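# Swap cake off the plate, pumpkin onto it

## Task

Lift the cake off the plate and set it down on the table somewhere not touching the plate, then place the pumpkin on the plate; at the end both items must stand upright and no part of either arm may be in contact with the cake, the pumpkin or the plate.

## Robot and tools

Robot: two arms, left_arm (on the +y side) and right_arm (on the -y side), each ending in a five-finger hand. right_arm has a right hand; left_arm has its mirror image, a left hand. Base positions in the scene frame: left_arm (-0.017, +0.266, +0.008) m, right_arm (-0.013, -0.273, +0.037) m, both almost unrotated. Arm names do not match image left and right.

Frames: the scene frame has its origin at table-top height midway between the nominal bases, +x out over the table, +y toward left_arm, +z up. Fixed cameras and the table use the scene frame. Everything about an arm (reported hand poses, Hand target, offsets, wrist-camera poses) uses that arm's own base frame. Hand point: a spot fixed to the palm, 0.05 m in front of it and 0.15 m out from the wrist mount along the fingers. Its +z runs along straight fingers, +y out of the palm; +x crosses the palm away from the thumb on the right hand and toward the thumb on the left hand. Straight fingertips reach 0.06-0.07 m past the point along +z and lie 0.06 m behind it along -y. A wrist bracket on the little-finger side can strike things.

One row = 28 numbers, each in [-1, 1], always all 28 even when one arm is idle: left arm dx, dy, dz, rx, ry, rz, then left hand little, ring, middle, index, thumb_bend, thumb_turn, force_limit, speed; then the same 14 for the right arm. The six pose numbers are an offset, not a pose: measured from that arm's Hand target as it stood when the action or move began, along the arm's base axes, with 1.0 meaning 0.6 m or 180 degrees. rx, ry, rz form one rotation vector, turning about the Hand target position. Sending the same offset again moves further. All six zero asks the arm to hold (or return to) its Hand target. A translation longer than 1.0 is scaled down; commanded orientation is clipped to within 40 degrees of the measured one.

Hand numbers are absolute targets. Fingers and thumb_bend: +1 straight, -1 curled. thumb_turn: +1 beside the palm, -1 facing the fingers (needed for grasping objects about 0.035-0.065 m thick; handles down to about 0.025 m). force_limit: -1 is about 0 N, +1 is 10 N (15 N for the two thumb motors). speed: -1 almost still, full from +0.48 upward; use -0.94 or lower for a soft grip. There is no 'keep' value: repeat the eight hand numbers of the last executed row for that hand, or, if none was sent yet, its hand_measured six plus hand_force_limit and hand_speed. To squeeze harder, raise force_limit and send a more closed target; to loosen, send a target more open than hand_measured.

Tools:
execute_actions(actions, cameras): actions is a list of actions; each action is a list of up to 15 rows, one per 1/30 s step, the last row held to fill 15 steps (0.5 s). Every row counts from the action's starting Hand target. cameras: names, ["all"], or [] for none; by default images come only with an empty actions list.
move(target, speed, blend, blocking, cameras): target is one 28-number row or a list of up to 15 rows, every one an offset from the same starting Hand targets, not from the previous row. Paths are straight, end together, ignore obstacles and the other arm, and stop after 10 s. speed: m/s, 0.002 to 4.3, default 0.25 (turns up to twice that in rad/s), one value or one per target. blend: metres of corner rounding, one value or one per target; 0 stops at each. blocking=false returns after about 0.5 s while the move continues. Avoid paths passing near an arm's own base.
wait(seconds): 0 to 10 s, arms hold their last command. stop(): brakes a running move. zoom_image(camera, region): region [x0, y0, x1, y1] in pixels of that camera's newest image, at most 504 by 504. show_instructions(): shows reference pages. finished_scene(scene): give the current scene's number; irreversible, and the goal must hold with the robot released.

Results: end_effector_position (m) and end_effector_quat_wxyz per arm in its base frame; Hand target (origin for the next offsets); joint positions, velocities and torques; hand_measured, hand_stopped_by (moving, target, force, stalled, fault) and hand_load_n (positive when the finger is pushed open; dropping to about 0 means the grip is lost), all six in the row's motor order. A move adds a 'move:' line: done, off_target, moving, held or fault, plus limits=paced (pose clipped) or limits=held (steps withheld). Resting 1-3 cm, sometimes 5 cm, off target, usually low, is normal and not a contact sign; resend the missing distance. MOTOR HOT appears at 85 °C; at 100 °C that arm faults and drops.

Cameras: fixed cam_high and cam_low (896x504), fisheye cam_left_wrist and cam_right_wrist (672x504).

Avoid: dropping or releasing moving objects, fast impacts, pushing far past a contact, letting anything leave the table, heavy or twisting loads on fingers, any contact between the two arms (including one hand closing on the other's fingers), and long stretched holds that overheat motors. Loose objects may occasionally get nudged by the scene.

Each tool is called after "Call:" as name([rows], argument=value, ...), one row to a line, values as JSON.

Reference images:

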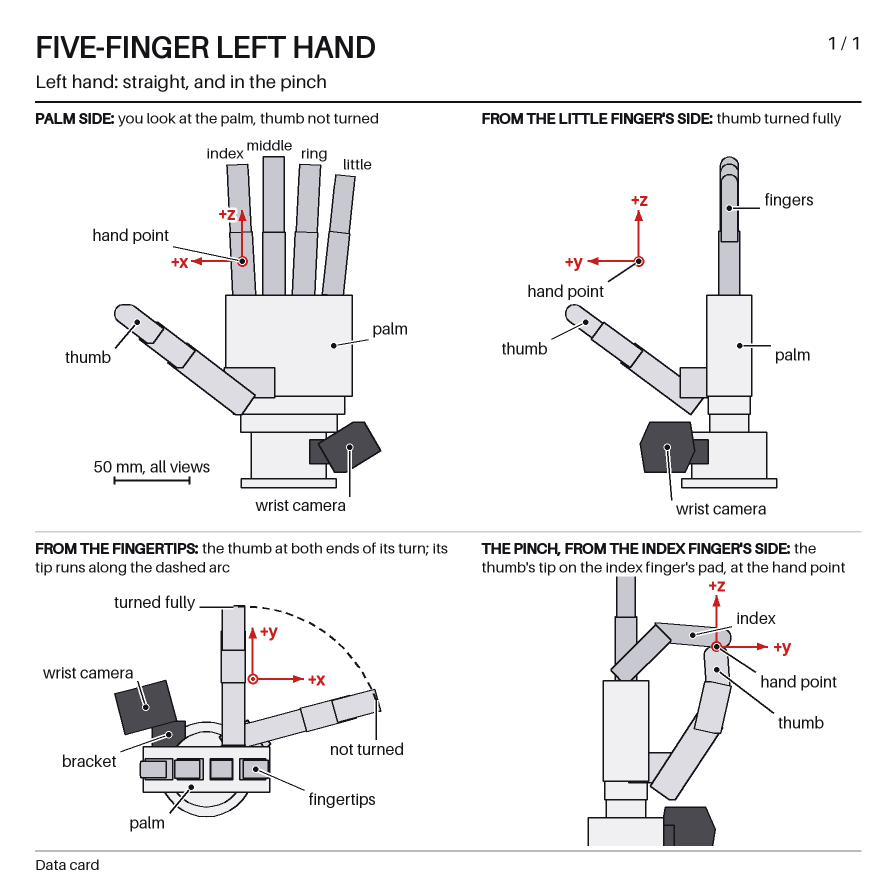

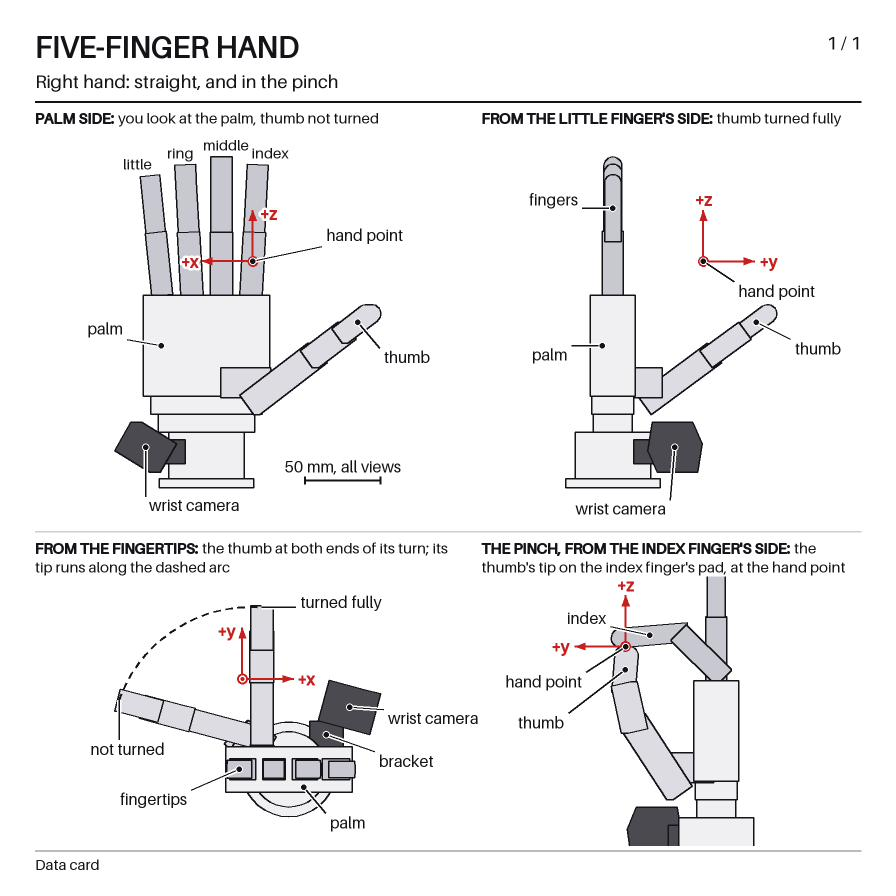

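## Session

Call:
execute_actions(actions=[])

Scene clock: 0.00 s.
left_arm: end_effector_position=(+0.6191, -0.4604, +0.1697) hand_measured=(+1.000, +1.000, +1.000, +1.000, +1.000, +1.000) hand_load_n=(+0.0, +0.0, +0.0, +0.5, +0.0, +0.0) hand_stopped_by=(target, target, target, target, target, target) hand_force_limit=0.00 hand_speed=-0.80 end_effector_quat_wxyz=(+0.119, +0.907, -0.399, +0.069) | right_arm: end_effector_position=(+0.6246, -0.1501, +0.2876) hand_measured=(+1.000, +1.000, +1.000, +1.000, +1.000, +1.000) hand_load_n=(+0.0, +0.0, +0.0, +0.0, +0.0, +0.0) hand_stopped_by=(target, target, target, target, target, target) hand_force_limit=0.00 hand_speed=-0.80 end_effector_quat_wxyz=(-0.085, -0.599, +0.666, -0.435)
Joint positions: left_arm=[-0.498 2.353 2.515 -1.574 0.226 -1.257] | right_arm=[-0.057 1.776 1.844 -1.004 0.718 -0.196]
Joint velocities: within noise
Joint torques (N m): no reading
Heat: left arm: hottest shoulder 30 °C; right arm: hottest elbow 32 °C.
Hand target: left_arm +0.6236, -0.4629, +0.1888; +0.121, +0.904, -0.400, +0.088 | right_arm +0.6309, -0.1505, +0.2987; -0.077, -0.593, +0.667, -0.444

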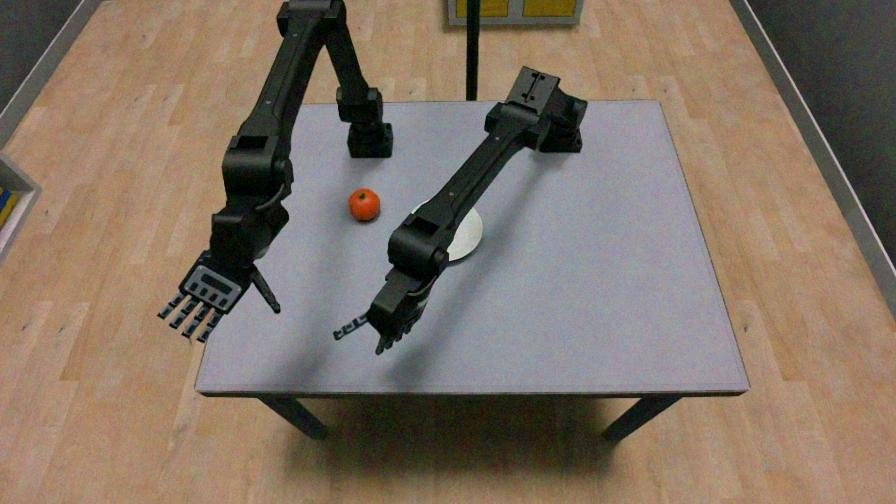

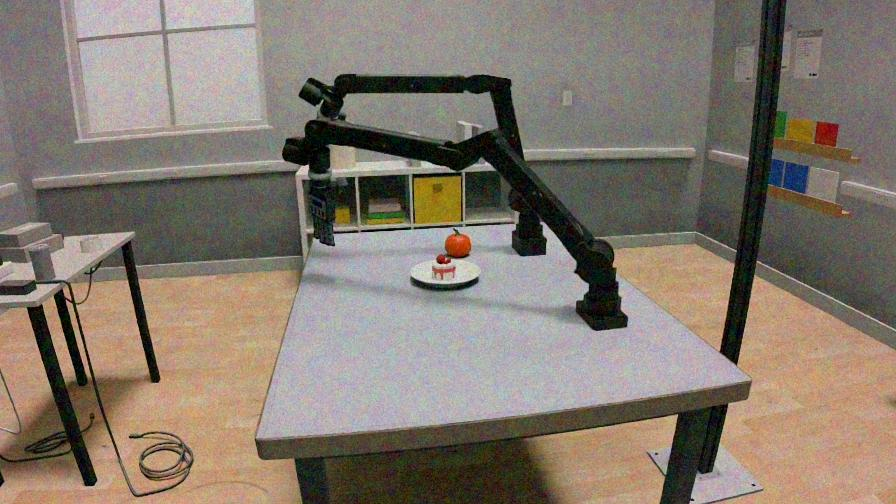

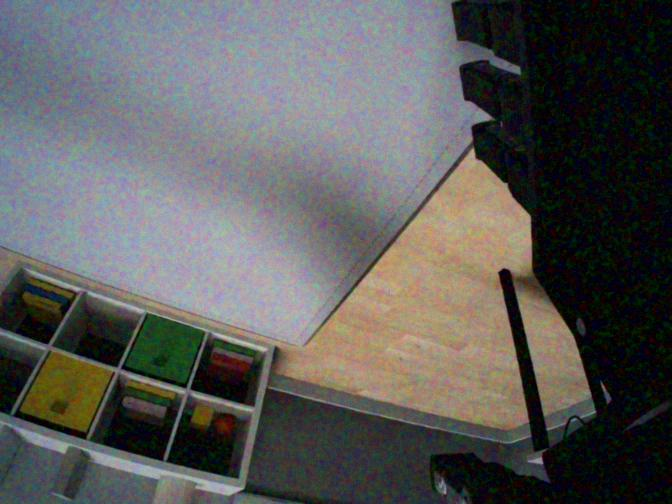

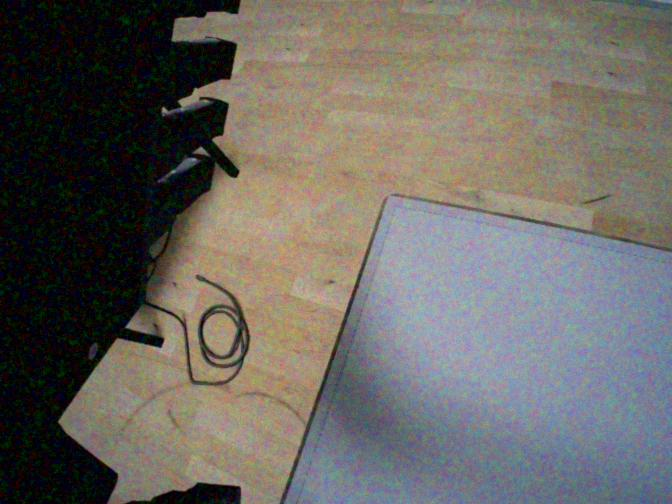

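Call:
zoom_image(camera="cam_high", region=[330, 170, 510, 280])

Call:
zoom_image(camera="cam_low", region=[380, 210, 520, 300])

Scaled by 2.800.

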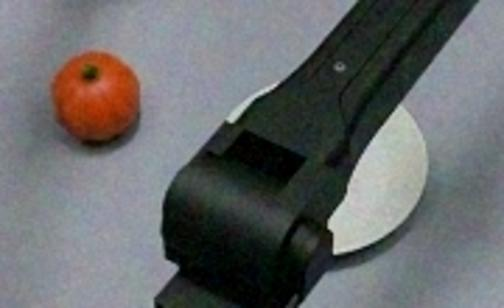

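Scaled by 3.600.

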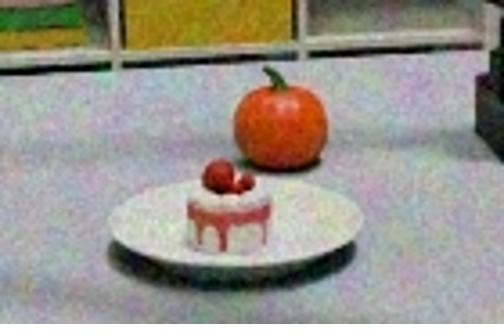

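Call:
move([
  [-0.15,0.35,0.185,0.042,-0.16,-0.2,1,1,1,1,1,-1,0,0,-0.368,-0.409,0.036,0,0,-0.17,1,1,1,1,1,1,0,-0.8],
  [-0.489,0.688,0.185,0.0833,-0.3197,-0.4013,1,1,1,1,1,-1,0,0,-0.82,-0.55,0.05,0,0,-0.342,1,1,1,1,1,1,0,-0.8],
], blend=0.05, speed=0.3, cameras=["all"])

Scene clock: 109.20 s.
left_arm: end_effector_position=(+0.3322, -0.0526, +0.3004) hand_measured=(+1.000, +1.000, +1.000, +1.000, +1.000, -1.000) hand_load_n=(+0.0, +0.0, +0.0, +0.0, +0.0, +0.0) hand_stopped_by=(target, target, target, target, target, target) hand_force_limit=0.00 hand_speed=0.00 end_effector_quat_wxyz=(+0.154, -0.367, +0.847, -0.352) | right_arm: end_effector_position=(+0.1462, -0.4852, +0.3252) hand_measured=(+1.000, +1.000, +1.000, +1.000, +1.000, +1.000) hand_load_n=(+0.0, +0.0, +0.0, +0.0, +0.0, +0.0) hand_stopped_by=(target, target, target, target, target, target) hand_force_limit=0.00 hand_speed=-0.80 end_effector_quat_wxyz=(-0.293, -0.171, +0.876, -0.342)
Joint positions: left_arm=[0.123 0.981 1.137 -1.151 0.574 0.702] | right_arm=[-1.043 1.427 1.522 -1.068 0.767 -0.107]
Joint torques (N m): left_arm=[0.26 -3.72 8.25 0.64 0.43 0.26] | right_arm=[-0.62 -13.8 10.09 1.44 0.45 -0.01]
Heat: left arm: hottest elbow 40 °C; right arm: hottest elbow 40 °C.
Hand target: left_arm +0.3302, -0.0500, +0.2998; +0.153, -0.368, +0.847, -0.351 | right_arm +0.1388, -0.4804, +0.3288; -0.293, -0.168, +0.877, -0.342
Off the commanded pose: left_arm 0.003 m, 0 deg | right_arm 0.009 m, 0 deg.
move: done
camera_calibration:
cam_left_wrist: T_world_to_cam=[[0.290054, -0.694004, 0.658959, -0.326724], [-0.957007, -0.212277, 0.197679, 0.245343], [0.00269175, -0.687966, -0.725738, 0.294014], [0, 0, 0, 1]] pos_world=[0.328771, 0.0276038, 0.380176]
cam_right_wrist: T_world_to_cam=[[-0.7027, 0.635224, -0.320474, 0.515897], [0.704957, 0.560735, -0.434296, 0.324586], [-0.0961743, -0.531099, -0.841834, 0.146476], [0, 0, 0, 1]] pos_world=[0.147789, -0.431924, 0.429606]

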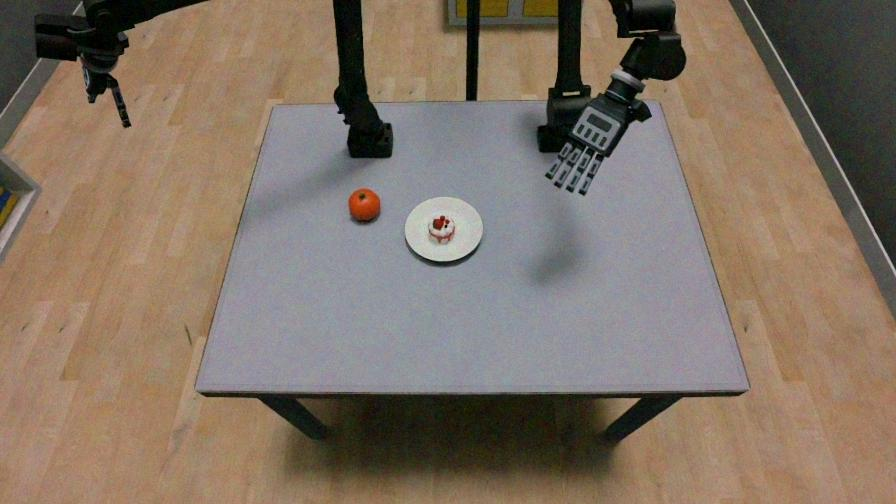

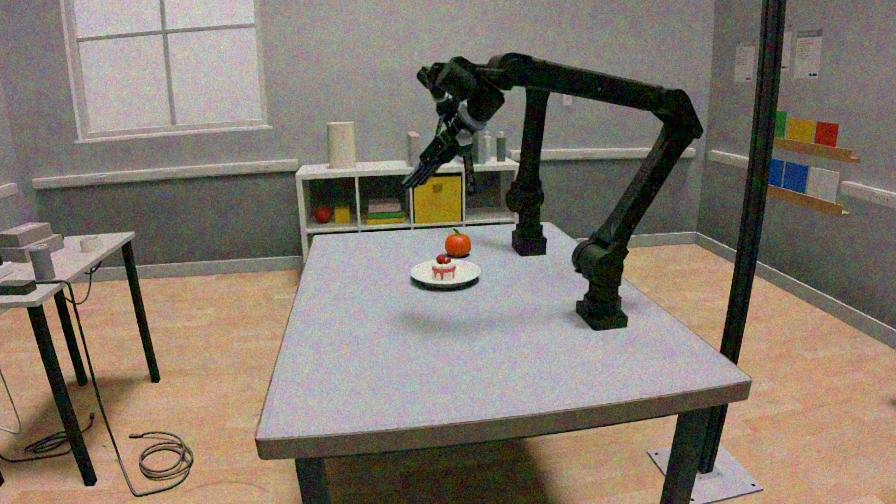

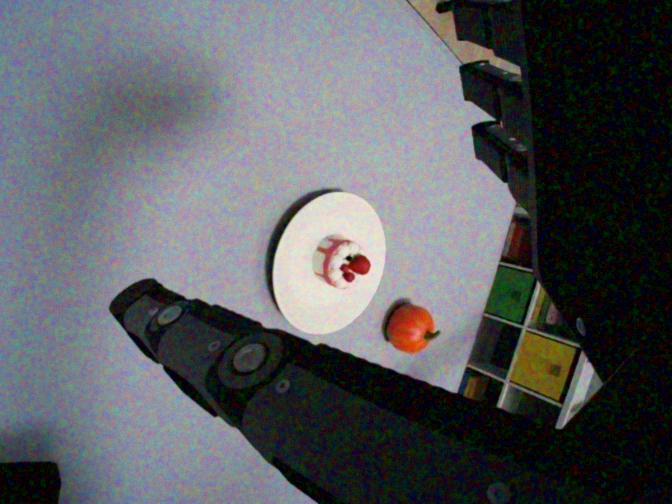

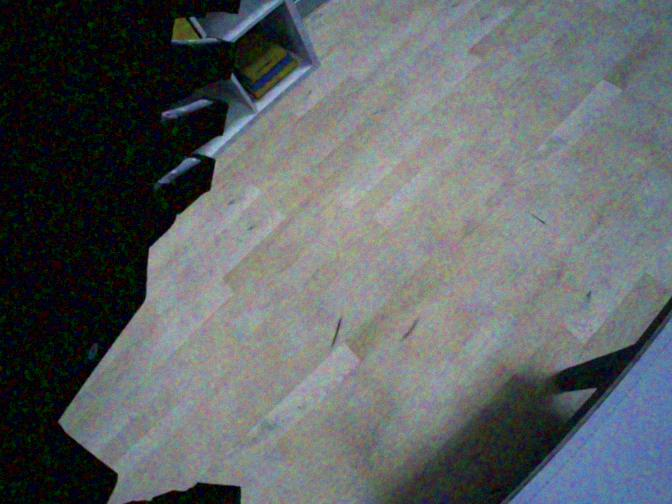

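Call:
zoom_image(camera="cam_high", region=[340, 180, 500, 270])

Call:
zoom_image(camera="cam_low", region=[400, 220, 490, 295])

Call:
zoom_image(camera="cam_left_wrist", region=[250, 170, 470, 370])

Scaled by 3.150.

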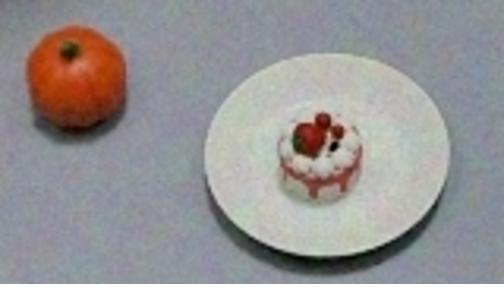

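Scaled by 5.600.

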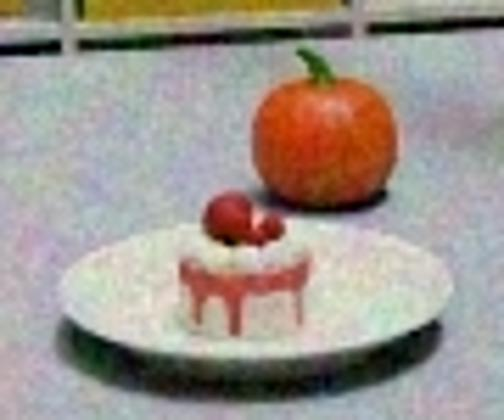

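Scaled by 2.291 from the camera's 672x504 image, which has a finer 960x720 frame.

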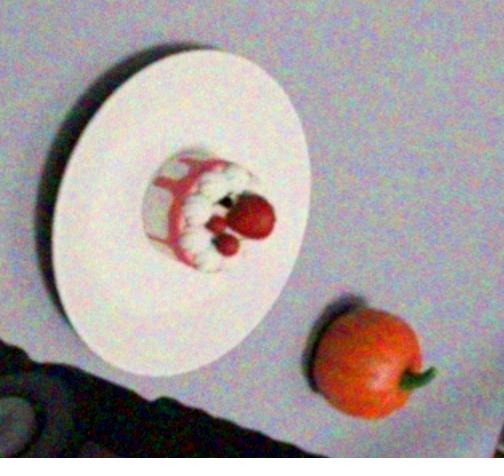

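Call:
zoom_image(camera="cam_high", region=[330, 80, 610, 170])

Call:
zoom_image(camera="cam_low", region=[500, 180, 660, 350])

Scaled by 1.800.

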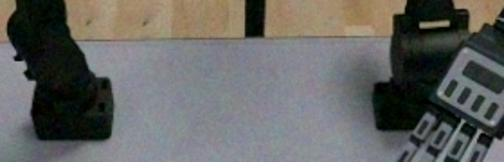

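Scaled by 2.965.

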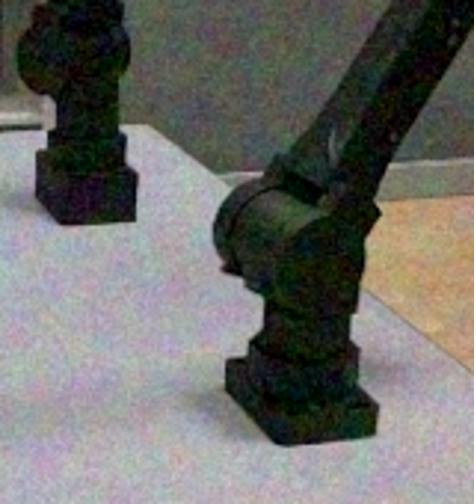

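Call:
move(target=[0,-0.467,-0.267,-0.0265,-0.0284,0,1,1,0.5,0.5,1,-1,0,0,0,0,0,0,0,0,1,1,1,1,1,1,0,-0.8], cameras=["all"])

Scene clock: 189.23 s.
left_arm: end_effector_position=(+0.3271, -0.3232, +0.1374) hand_measured=(+1.000, +1.000, +0.500, +0.500, +1.000, -1.000) hand_load_n=(+0.0, +0.0, +0.0, +0.0, +0.0, +0.0) hand_stopped_by=(target, target, target, target, target, target) hand_force_limit=0.00 hand_speed=0.00 end_effector_quat_wxyz=(+0.174, -0.359, +0.828, -0.394) | right_arm: end_effector_position=(+0.1462, -0.4852, +0.3252) hand_measured=(+1.000, +1.000, +1.000, +1.000, +1.000, +1.000) hand_load_n=(+0.0, +0.0, +0.0, +0.0, +0.0, +0.0) hand_stopped_by=(target, target, target, target, target, target) hand_force_limit=0.00 hand_speed=-0.80 end_effector_quat_wxyz=(-0.293, -0.171, +0.876, -0.342)
Joint positions: left_arm=[-0.701 1.178 0.765 -0.268 0.036 0.035] | right_arm=[-1.043 1.427 1.522 -1.068 0.767 -0.107]
Joint torques (N m): left_arm=[-1.2 -5.25 8.61 2.37 -0.11 0.01] | right_arm=[-0.15 -14.21 10.14 1.28 0.46 0.08]
Heat: left arm: hottest elbow 36 °C; right arm: hottest elbow 38 °C.
Hand target: left_arm +0.3302, -0.3302, +0.1395; +0.175, -0.358, +0.824, -0.402 | right_arm +0.1388, -0.4804, +0.3288; -0.293, -0.168, +0.877, -0.342
Off the commanded pose: left_arm 0.008 m, 1 deg | right_arm 0.010 m, 0 deg.
move: done
camera_calibration:
cam_left_wrist: T_world_to_cam=[[0.238084, -0.646183, 0.725096, -0.382278], [-0.969641, -0.201027, 0.139231, 0.231004], [0.0557953, -0.736231, -0.674426, -0.050472], [0, 0, 0, 1]] pos_world=[0.317821, -0.237742, 0.210986]
cam_right_wrist: T_world_to_cam=[[-0.7027, 0.635224, -0.320474, 0.515897], [0.704957, 0.560735, -0.434296, 0.324586], [-0.0961743, -0.531099, -0.841834, 0.146476], [0, 0, 0, 1]] pos_world=[0.147789, -0.431924, 0.429606]

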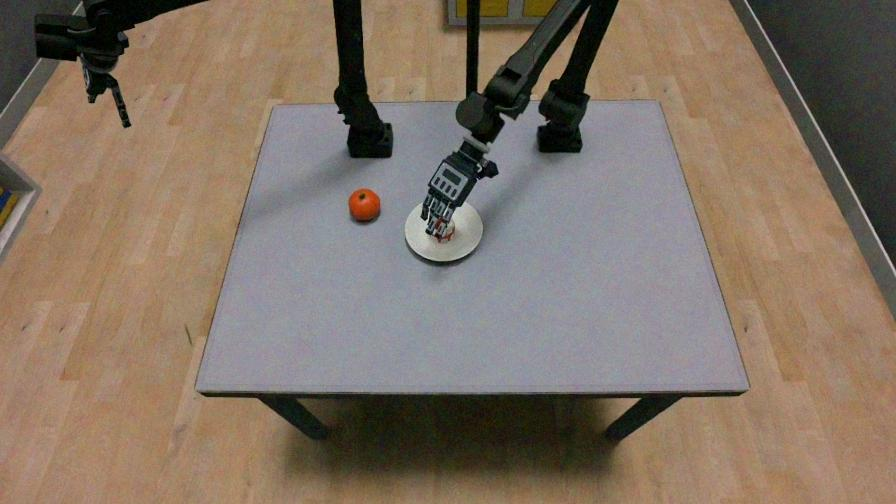

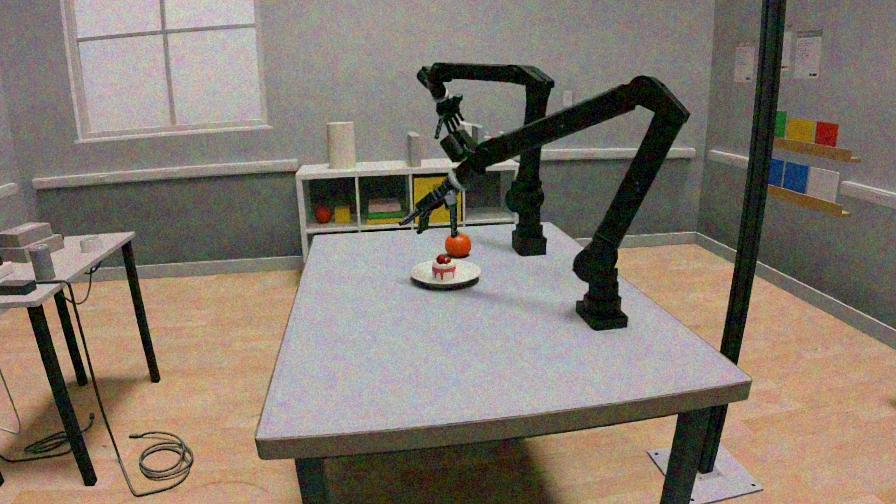

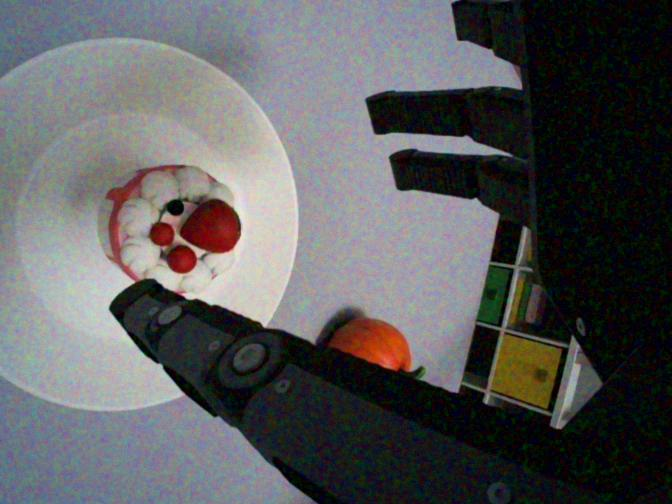

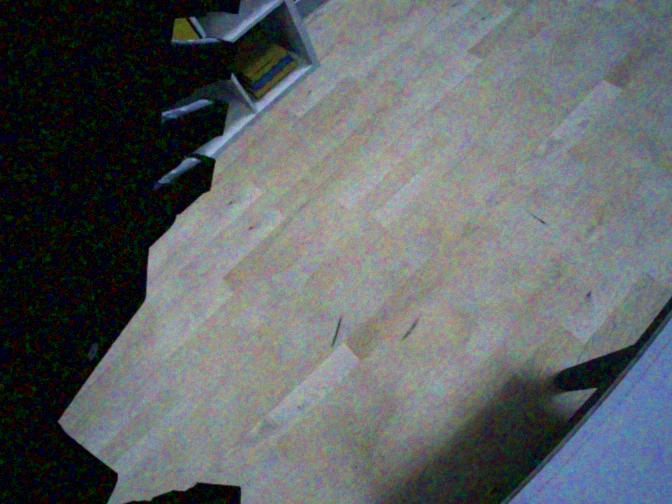

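Call:
move(target=[-0.0213,-0.0078,-0.129,0,0,0,1,1,0.5,0.5,1,-1,0,0,0,0,0,0,0,0,1,1,1,1,1,1,0,-0.8], speed=0.1, cameras=["all"])

Call:
zoom_image(camera="cam_low", region=[400, 220, 490, 295])

Call:
zoom_image(camera="cam_high", region=[390, 180, 510, 270])

Scene clock: 236.77 s.
left_arm: end_effector_position=(+0.3176, -0.3293, +0.0632) hand_measured=(+1.000, +1.000, +0.500, +0.500, +1.000, -1.000) hand_load_n=(+0.0, +0.0, +0.0, +0.0, +0.0, +0.5) hand_stopped_by=(target, target, target, target, target, target) hand_force_limit=0.00 hand_speed=0.00 end_effector_quat_wxyz=(+0.175, -0.359, +0.826, -0.397) | right_arm: end_effector_position=(+0.1462, -0.4852, +0.3252) hand_measured=(+1.000, +1.000, +1.000, +1.000, +1.000, +1.000) hand_load_n=(+0.0, +0.0, +0.0, +0.0, +0.0, +0.0) hand_stopped_by=(target, target, target, target, target, target) hand_force_limit=0.00 hand_speed=-0.80 end_effector_quat_wxyz=(-0.293, -0.171, +0.876, -0.342)
Joint positions: left_arm=[-0.733 1.295 0.63 -0.009 0.009 0.013] | right_arm=[-1.043 1.427 1.522 -1.068 0.767 -0.107]
Joint torques (N m): left_arm=[-1.32 -5.3 7.28 2.33 -0.15 0.05] | right_arm=[-0.5 -13.1 10.25 1.21 0.44 0.03]
Heat: left arm: hottest elbow 39 °C; right arm: hottest elbow 38 °C.
Hand target: left_arm +0.3174, -0.3349, +0.0622; +0.175, -0.358, +0.824, -0.402 | right_arm +0.1388, -0.4804, +0.3288; -0.293, -0.168, +0.877, -0.342
Off the commanded pose: left_arm 0.006 m, 1 deg | right_arm 0.010 m, 0 deg.
move: done
camera_calibration:
cam_left_wrist: T_world_to_cam=[[0.236265, -0.642864, 0.728632, -0.328642], [-0.969802, -0.202709, 0.135619, 0.230565], [0.0605156, -0.738671, -0.671344, -0.106963], [0, 0, 0, 1]] pos_world=[0.307722, -0.243546, 0.136381]
cam_right_wrist: T_world_to_cam=[[-0.7027, 0.635224, -0.320474, 0.515897], [0.704957, 0.560735, -0.434296, 0.324586], [-0.0961743, -0.531099, -0.841834, 0.146476], [0, 0, 0, 1]] pos_world=[0.147789, -0.431924, 0.429606]

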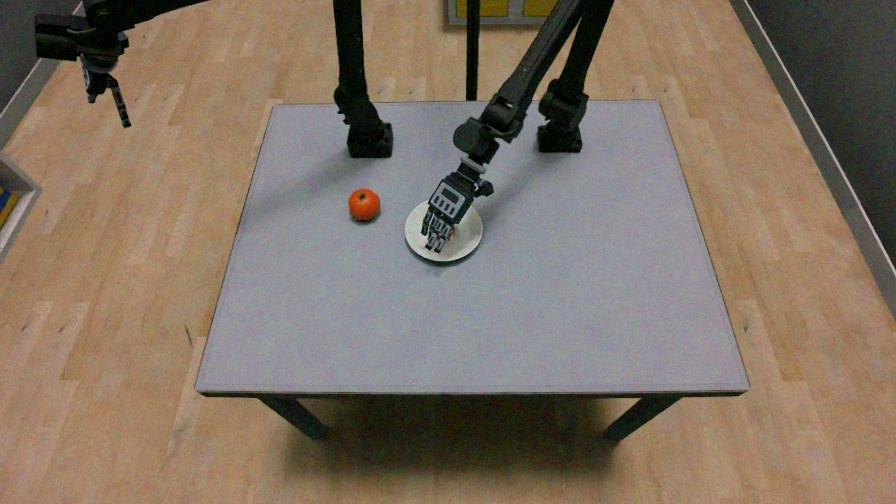

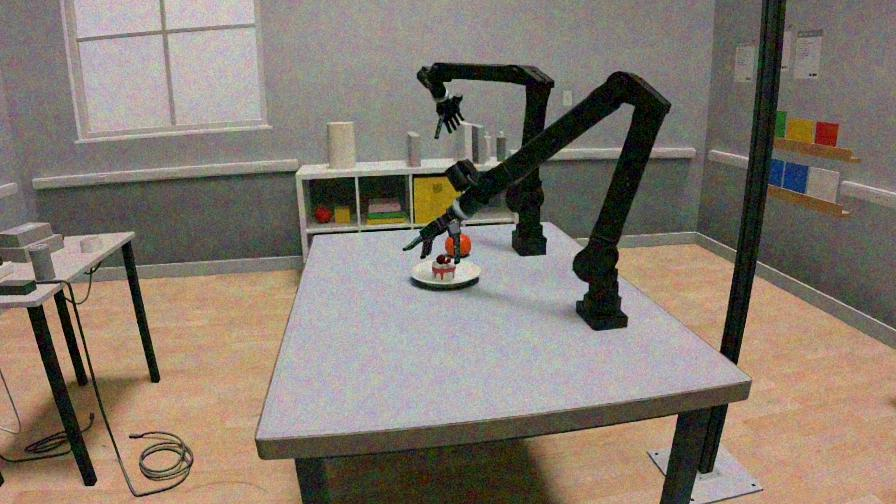

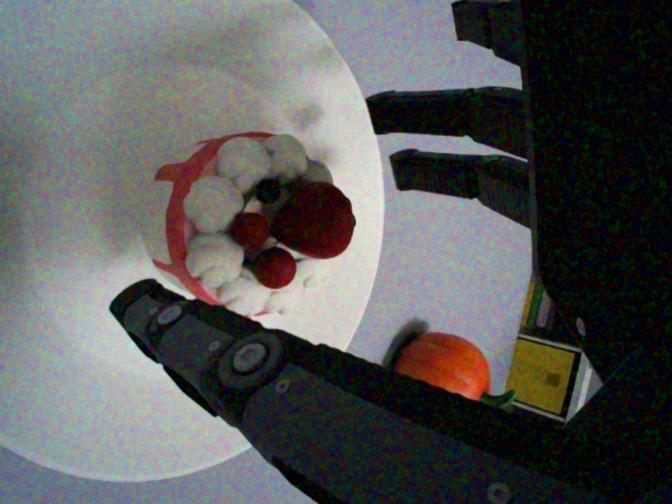

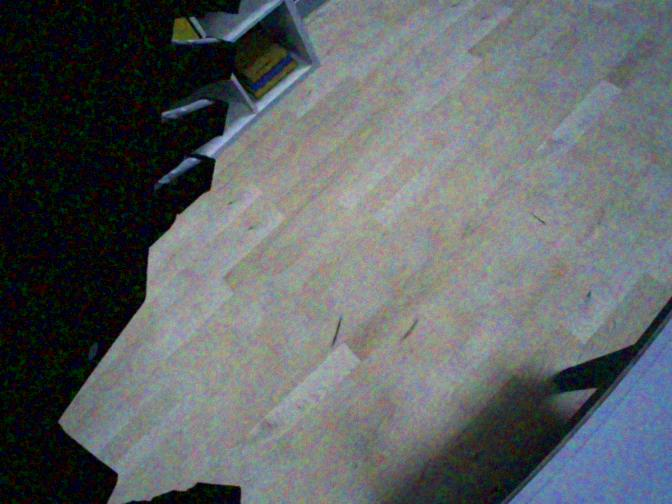

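Scaled by 5.600.

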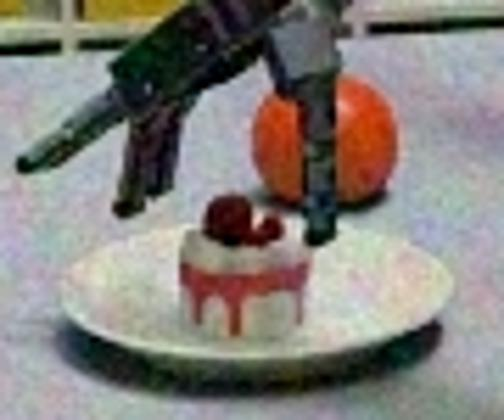

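Scaled by 4.200.

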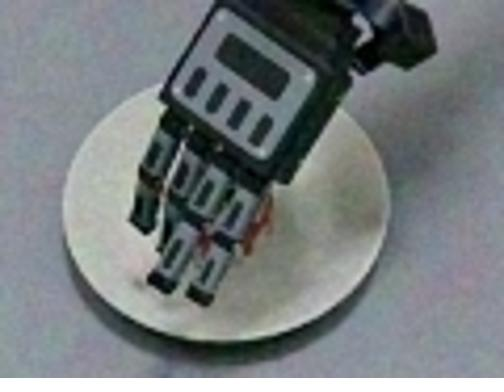

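Call:
move(target=[-0.0057,0,-0.0553,0,0,0,1,1,0.5,0.5,1,-1,0,0,0,0,0,0,0,0,1,1,1,1,1,1,0,-0.8], speed=0.06, cameras=["cam_high","cam_low","cam_left_wrist"])

Call:
zoom_image(camera="cam_low", region=[400, 220, 490, 295])

Scene clock: 270.17 s.
left_arm: end_effector_position=(+0.3151, -0.3301, +0.0311) hand_measured=(+1.000, +1.000, +0.500, +0.500, +1.000, -1.000) hand_load_n=(+0.0, +0.0, +0.0, +0.0, +0.0, +0.0) hand_stopped_by=(target, target, target, target, target, target) hand_force_limit=0.00 hand_speed=0.00 end_effector_quat_wxyz=(+0.176, -0.359, +0.826, -0.398) | right_arm: end_effector_position=(+0.1462, -0.4852, +0.3252) hand_measured=(+1.000, +1.000, +1.000, +1.000, +1.000, +1.000) hand_load_n=(+0.0, +0.0, +0.0, +0.0, +0.0, +0.0) hand_stopped_by=(target, target, target, target, target, target) hand_force_limit=0.00 hand_speed=-0.80 end_effector_quat_wxyz=(-0.293, -0.171, +0.876, -0.342)
Joint positions: left_arm=[-0.74 1.369 0.585 0.113 0.004 0.009] | right_arm=[-1.043 1.427 1.522 -1.068 0.767 -0.107]
Joint torques (N m): left_arm=[-1.44 -5.71 6.56 2.41 -0.15 0.07] | right_arm=[-0.15 -14.21 10.22 1.17 0.41 0.03]
Heat: left arm: hottest elbow 38 °C; right arm: hottest elbow 38 °C.
Hand target: left_arm +0.3140, -0.3349, +0.0291; +0.175, -0.358, +0.824, -0.402 | right_arm +0.1388, -0.4804, +0.3288; -0.293, -0.168, +0.877, -0.342
Off the commanded pose: left_arm 0.005 m, 1 deg | right_arm 0.010 m, 0 deg.
move: done
camera_calibration:
cam_left_wrist: T_world_to_cam=[[0.235086, -0.641489, 0.730224, -0.304421], [-0.969994, -0.202779, 0.134139, 0.232485], [0.0620257, -0.739846, -0.66991, -0.129766], [0, 0, 0, 1]] pos_world=[0.305123, -0.244147, 0.104179]
Images, in order (width x height): cam_high 896x504, cam_low 896x504, cam_left_wrist 672x504.

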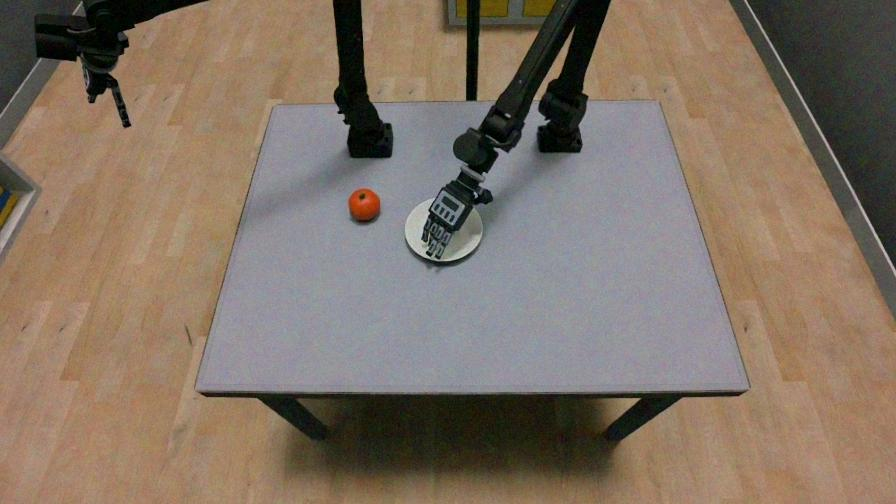

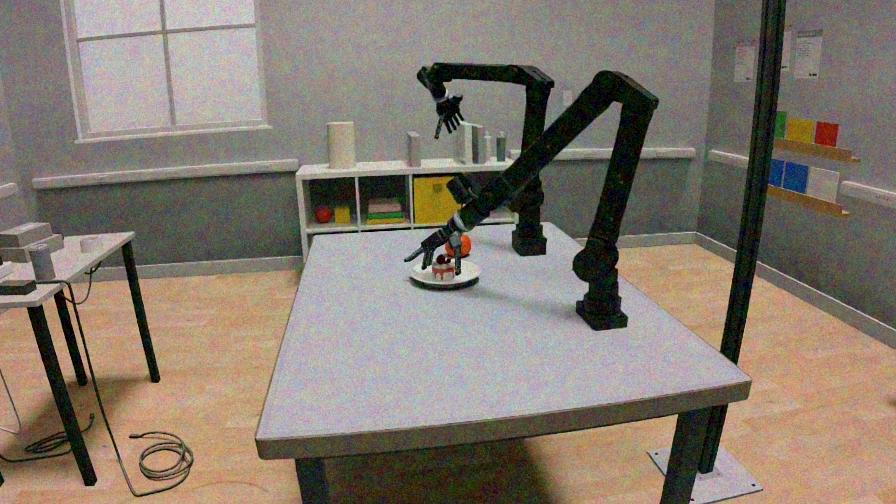

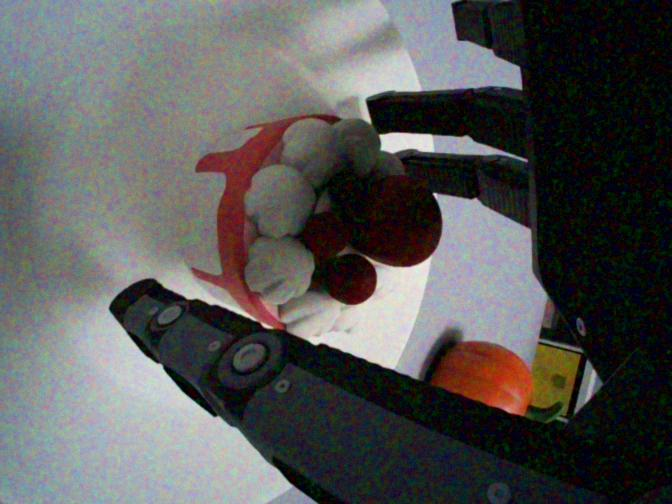

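Scaled by 5.600.

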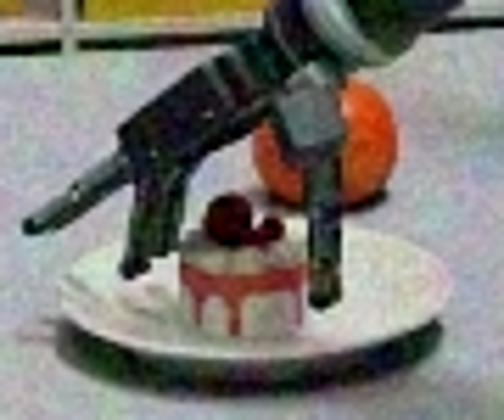

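Call:
move(target=[0,0,0,0,0,0,1,1,-0.15,-0.15,1,-1,-0.4,-0.9,0,0,0,0,0,0,1,1,1,1,1,1,0,-0.8], speed=0.06, cameras=["cam_low","cam_left_wrist"])

Call:
zoom_image(camera="cam_low", region=[400, 220, 490, 295])

Scene clock: 283.30 s.
left_arm: end_effector_position=(+0.3150, -0.3302, +0.0311) hand_measured=(+1.000, +1.000, +0.064, +0.074, +1.000, -1.000) hand_load_n=(+0.0, +0.0, +3.5, +3.5, +1.0, +0.5) hand_stopped_by=(target, target, force, force, target, target) hand_force_limit=-0.40 hand_speed=-0.90 end_effector_quat_wxyz=(+0.176, -0.359, +0.826, -0.398) | right_arm: end_effector_position=(+0.1462, -0.4852, +0.3252) hand_measured=(+1.000, +1.000, +1.000, +1.000, +1.000, +1.000) hand_load_n=(+0.0, +0.0, +0.0, +0.0, +0.0, +0.0) hand_stopped_by=(target, target, target, target, target, target) hand_force_limit=0.00 hand_speed=-0.80 end_effector_quat_wxyz=(-0.293, -0.171, +0.876, -0.342)
Joint positions: left_arm=[-0.74 1.369 0.585 0.113 0.003 0.008] | right_arm=[-1.043 1.427 1.522 -1.068 0.767 -0.107]
Joint torques (N m): left_arm=[-1.32 -5.54 6.5 2.4 -0.13 0.08] | right_arm=[-0.09 -14.21 10.22 1.44 0.44 0.08]
Heat: left arm: hottest elbow 37 °C; right arm: hottest elbow 38 °C.
Hand target: left_arm +0.3139, -0.3350, +0.0291; +0.175, -0.358, +0.824, -0.402 | right_arm +0.1388, -0.4804, +0.3288; -0.293, -0.168, +0.877, -0.342
Off the commanded pose: left_arm 0.005 m, 1 deg | right_arm 0.010 m, 0 deg.
move: done
camera_calibration:
cam_left_wrist: T_world_to_cam=[[0.235496, -0.641213, 0.730334, -0.304531], [-0.969881, -0.203166, 0.134364, 0.232215], [0.0622234, -0.73998, -0.669745, -0.129944], [0, 0, 0, 1]] pos_world=[0.305022, -0.244247, 0.104179]
Images, in order (width x height): cam_low 896x504, cam_left_wrist 672x504.

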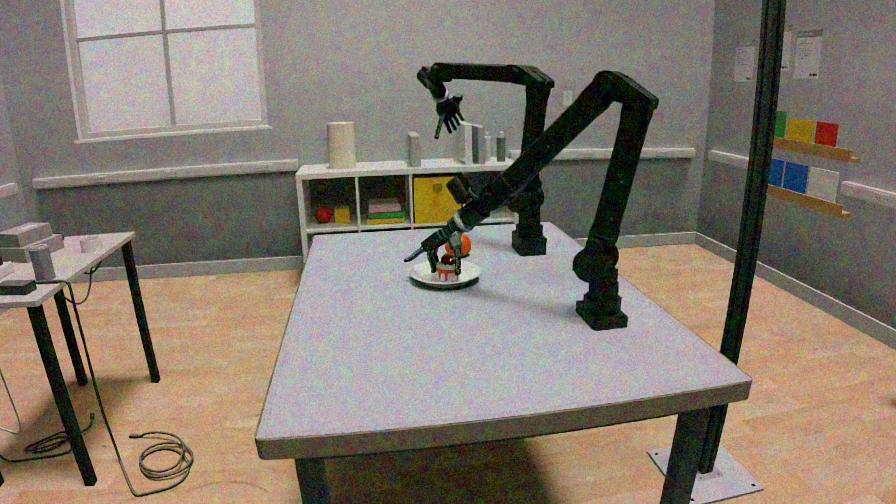

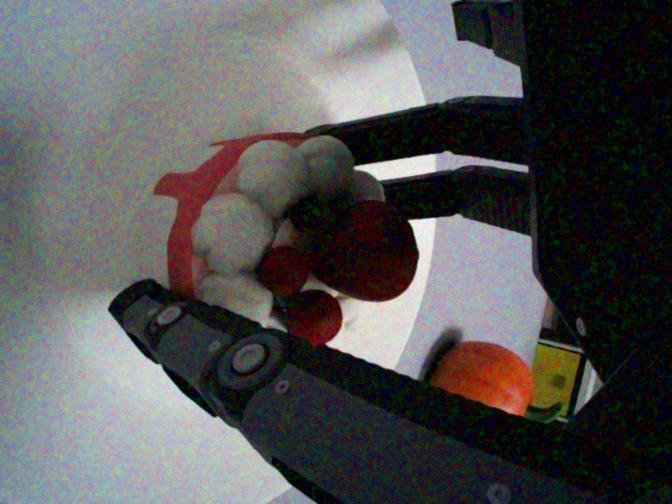

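Scaled by 5.600.

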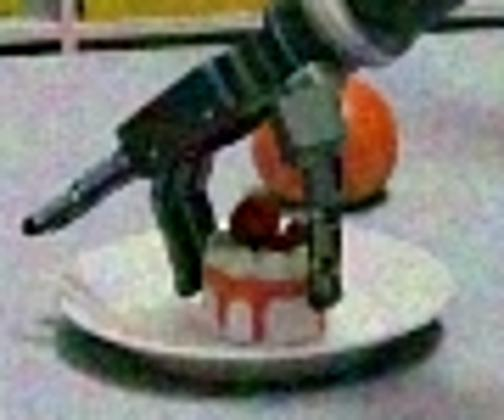

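Call:
move(target=[0,0,0.07,0,0,0,1,1,-0.15,-0.15,1,-1,-0.4,-0.9,0,0,0,0,0,0,1,1,1,1,1,1,0,-0.8], speed=0.06, cameras=["cam_low","cam_left_wrist"])

Call:
zoom_image(camera="cam_low", region=[400, 200, 490, 295])

Scene clock: 292.07 s.
left_arm: end_effector_position=(+0.2999, -0.3164, +0.0422) hand_measured=(+1.000, +1.000, +0.064, +0.074, +1.000, -1.000) hand_load_n=(+0.0, +0.0, +3.5, +3.5, +1.0, +0.5) hand_stopped_by=(target, target, force, force, target, target) hand_force_limit=-0.40 hand_speed=-0.90 end_effector_quat_wxyz=(+0.166, -0.364, +0.835, -0.377) | right_arm: end_effector_position=(+0.1462, -0.4852, +0.3252) hand_measured=(+1.000, +1.000, +1.000, +1.000, +1.000, +1.000) hand_load_n=(+0.0, +0.0, +0.0, +0.0, +0.0, +0.0) hand_stopped_by=(target, target, target, target, target, target) hand_force_limit=0.00 hand_speed=-0.80 end_effector_quat_wxyz=(-0.293, -0.171, +0.876, -0.342)
Joint positions: left_arm=[-0.74 1.293 0.585 -0.013 0.003 0.008] | right_arm=[-1.043 1.427 1.522 -1.068 0.767 -0.107]
Joint torques (N m): left_arm=[-1.49 -6.95 10.48 1.1 -0.1 0.07] | right_arm=[-0.09 -13.63 10.19 1.32 0.49 0.06]
Heat: left arm: hottest elbow 37 °C; right arm: hottest elbow 38 °C.
Hand target: left_arm +0.3139, -0.3350, +0.0709; +0.175, -0.358, +0.824, -0.402 | right_arm +0.1388, -0.4804, +0.3288; -0.293, -0.168, +0.877, -0.342
Off the commanded pose: left_arm 0.037 m, 3 deg | right_arm 0.010 m, 0 deg.
move: off_target (left_arm)
camera_calibration:
cam_left_wrist: T_world_to_cam=[[0.26259, -0.665425, 0.698753, -0.31457], [-0.964212, -0.208439, 0.163852, 0.214166], [0.0366164, -0.716773, -0.696345, -0.0953458], [0, 0, 0, 1]] pos_world=[0.292596, -0.233023, 0.118322]
Images, in order (width x height): cam_low 896x504, cam_left_wrist 672x504.

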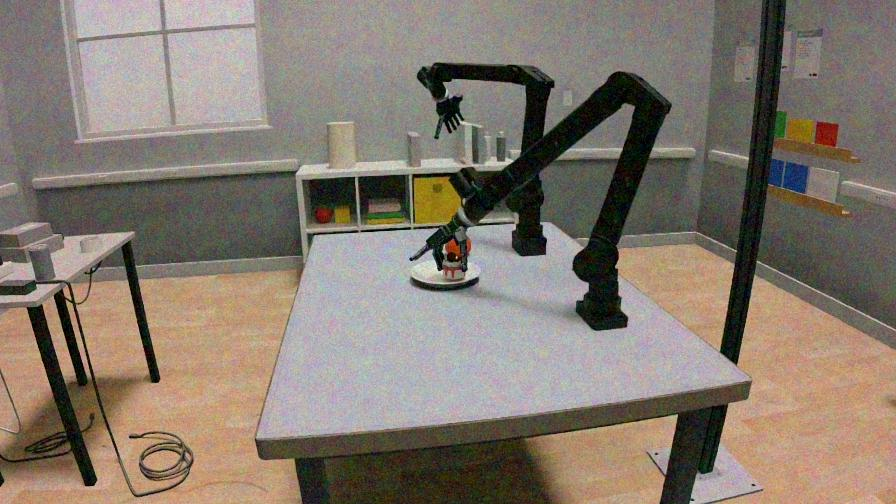

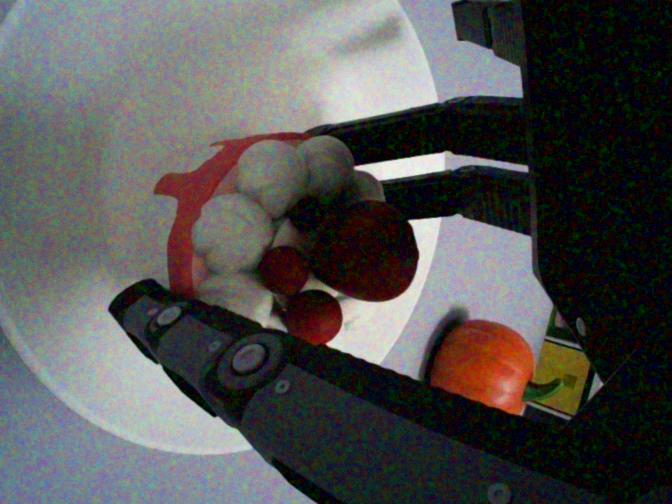

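Scaled by 5.305.

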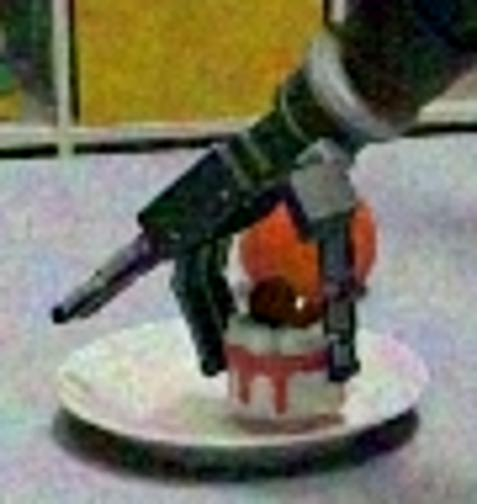

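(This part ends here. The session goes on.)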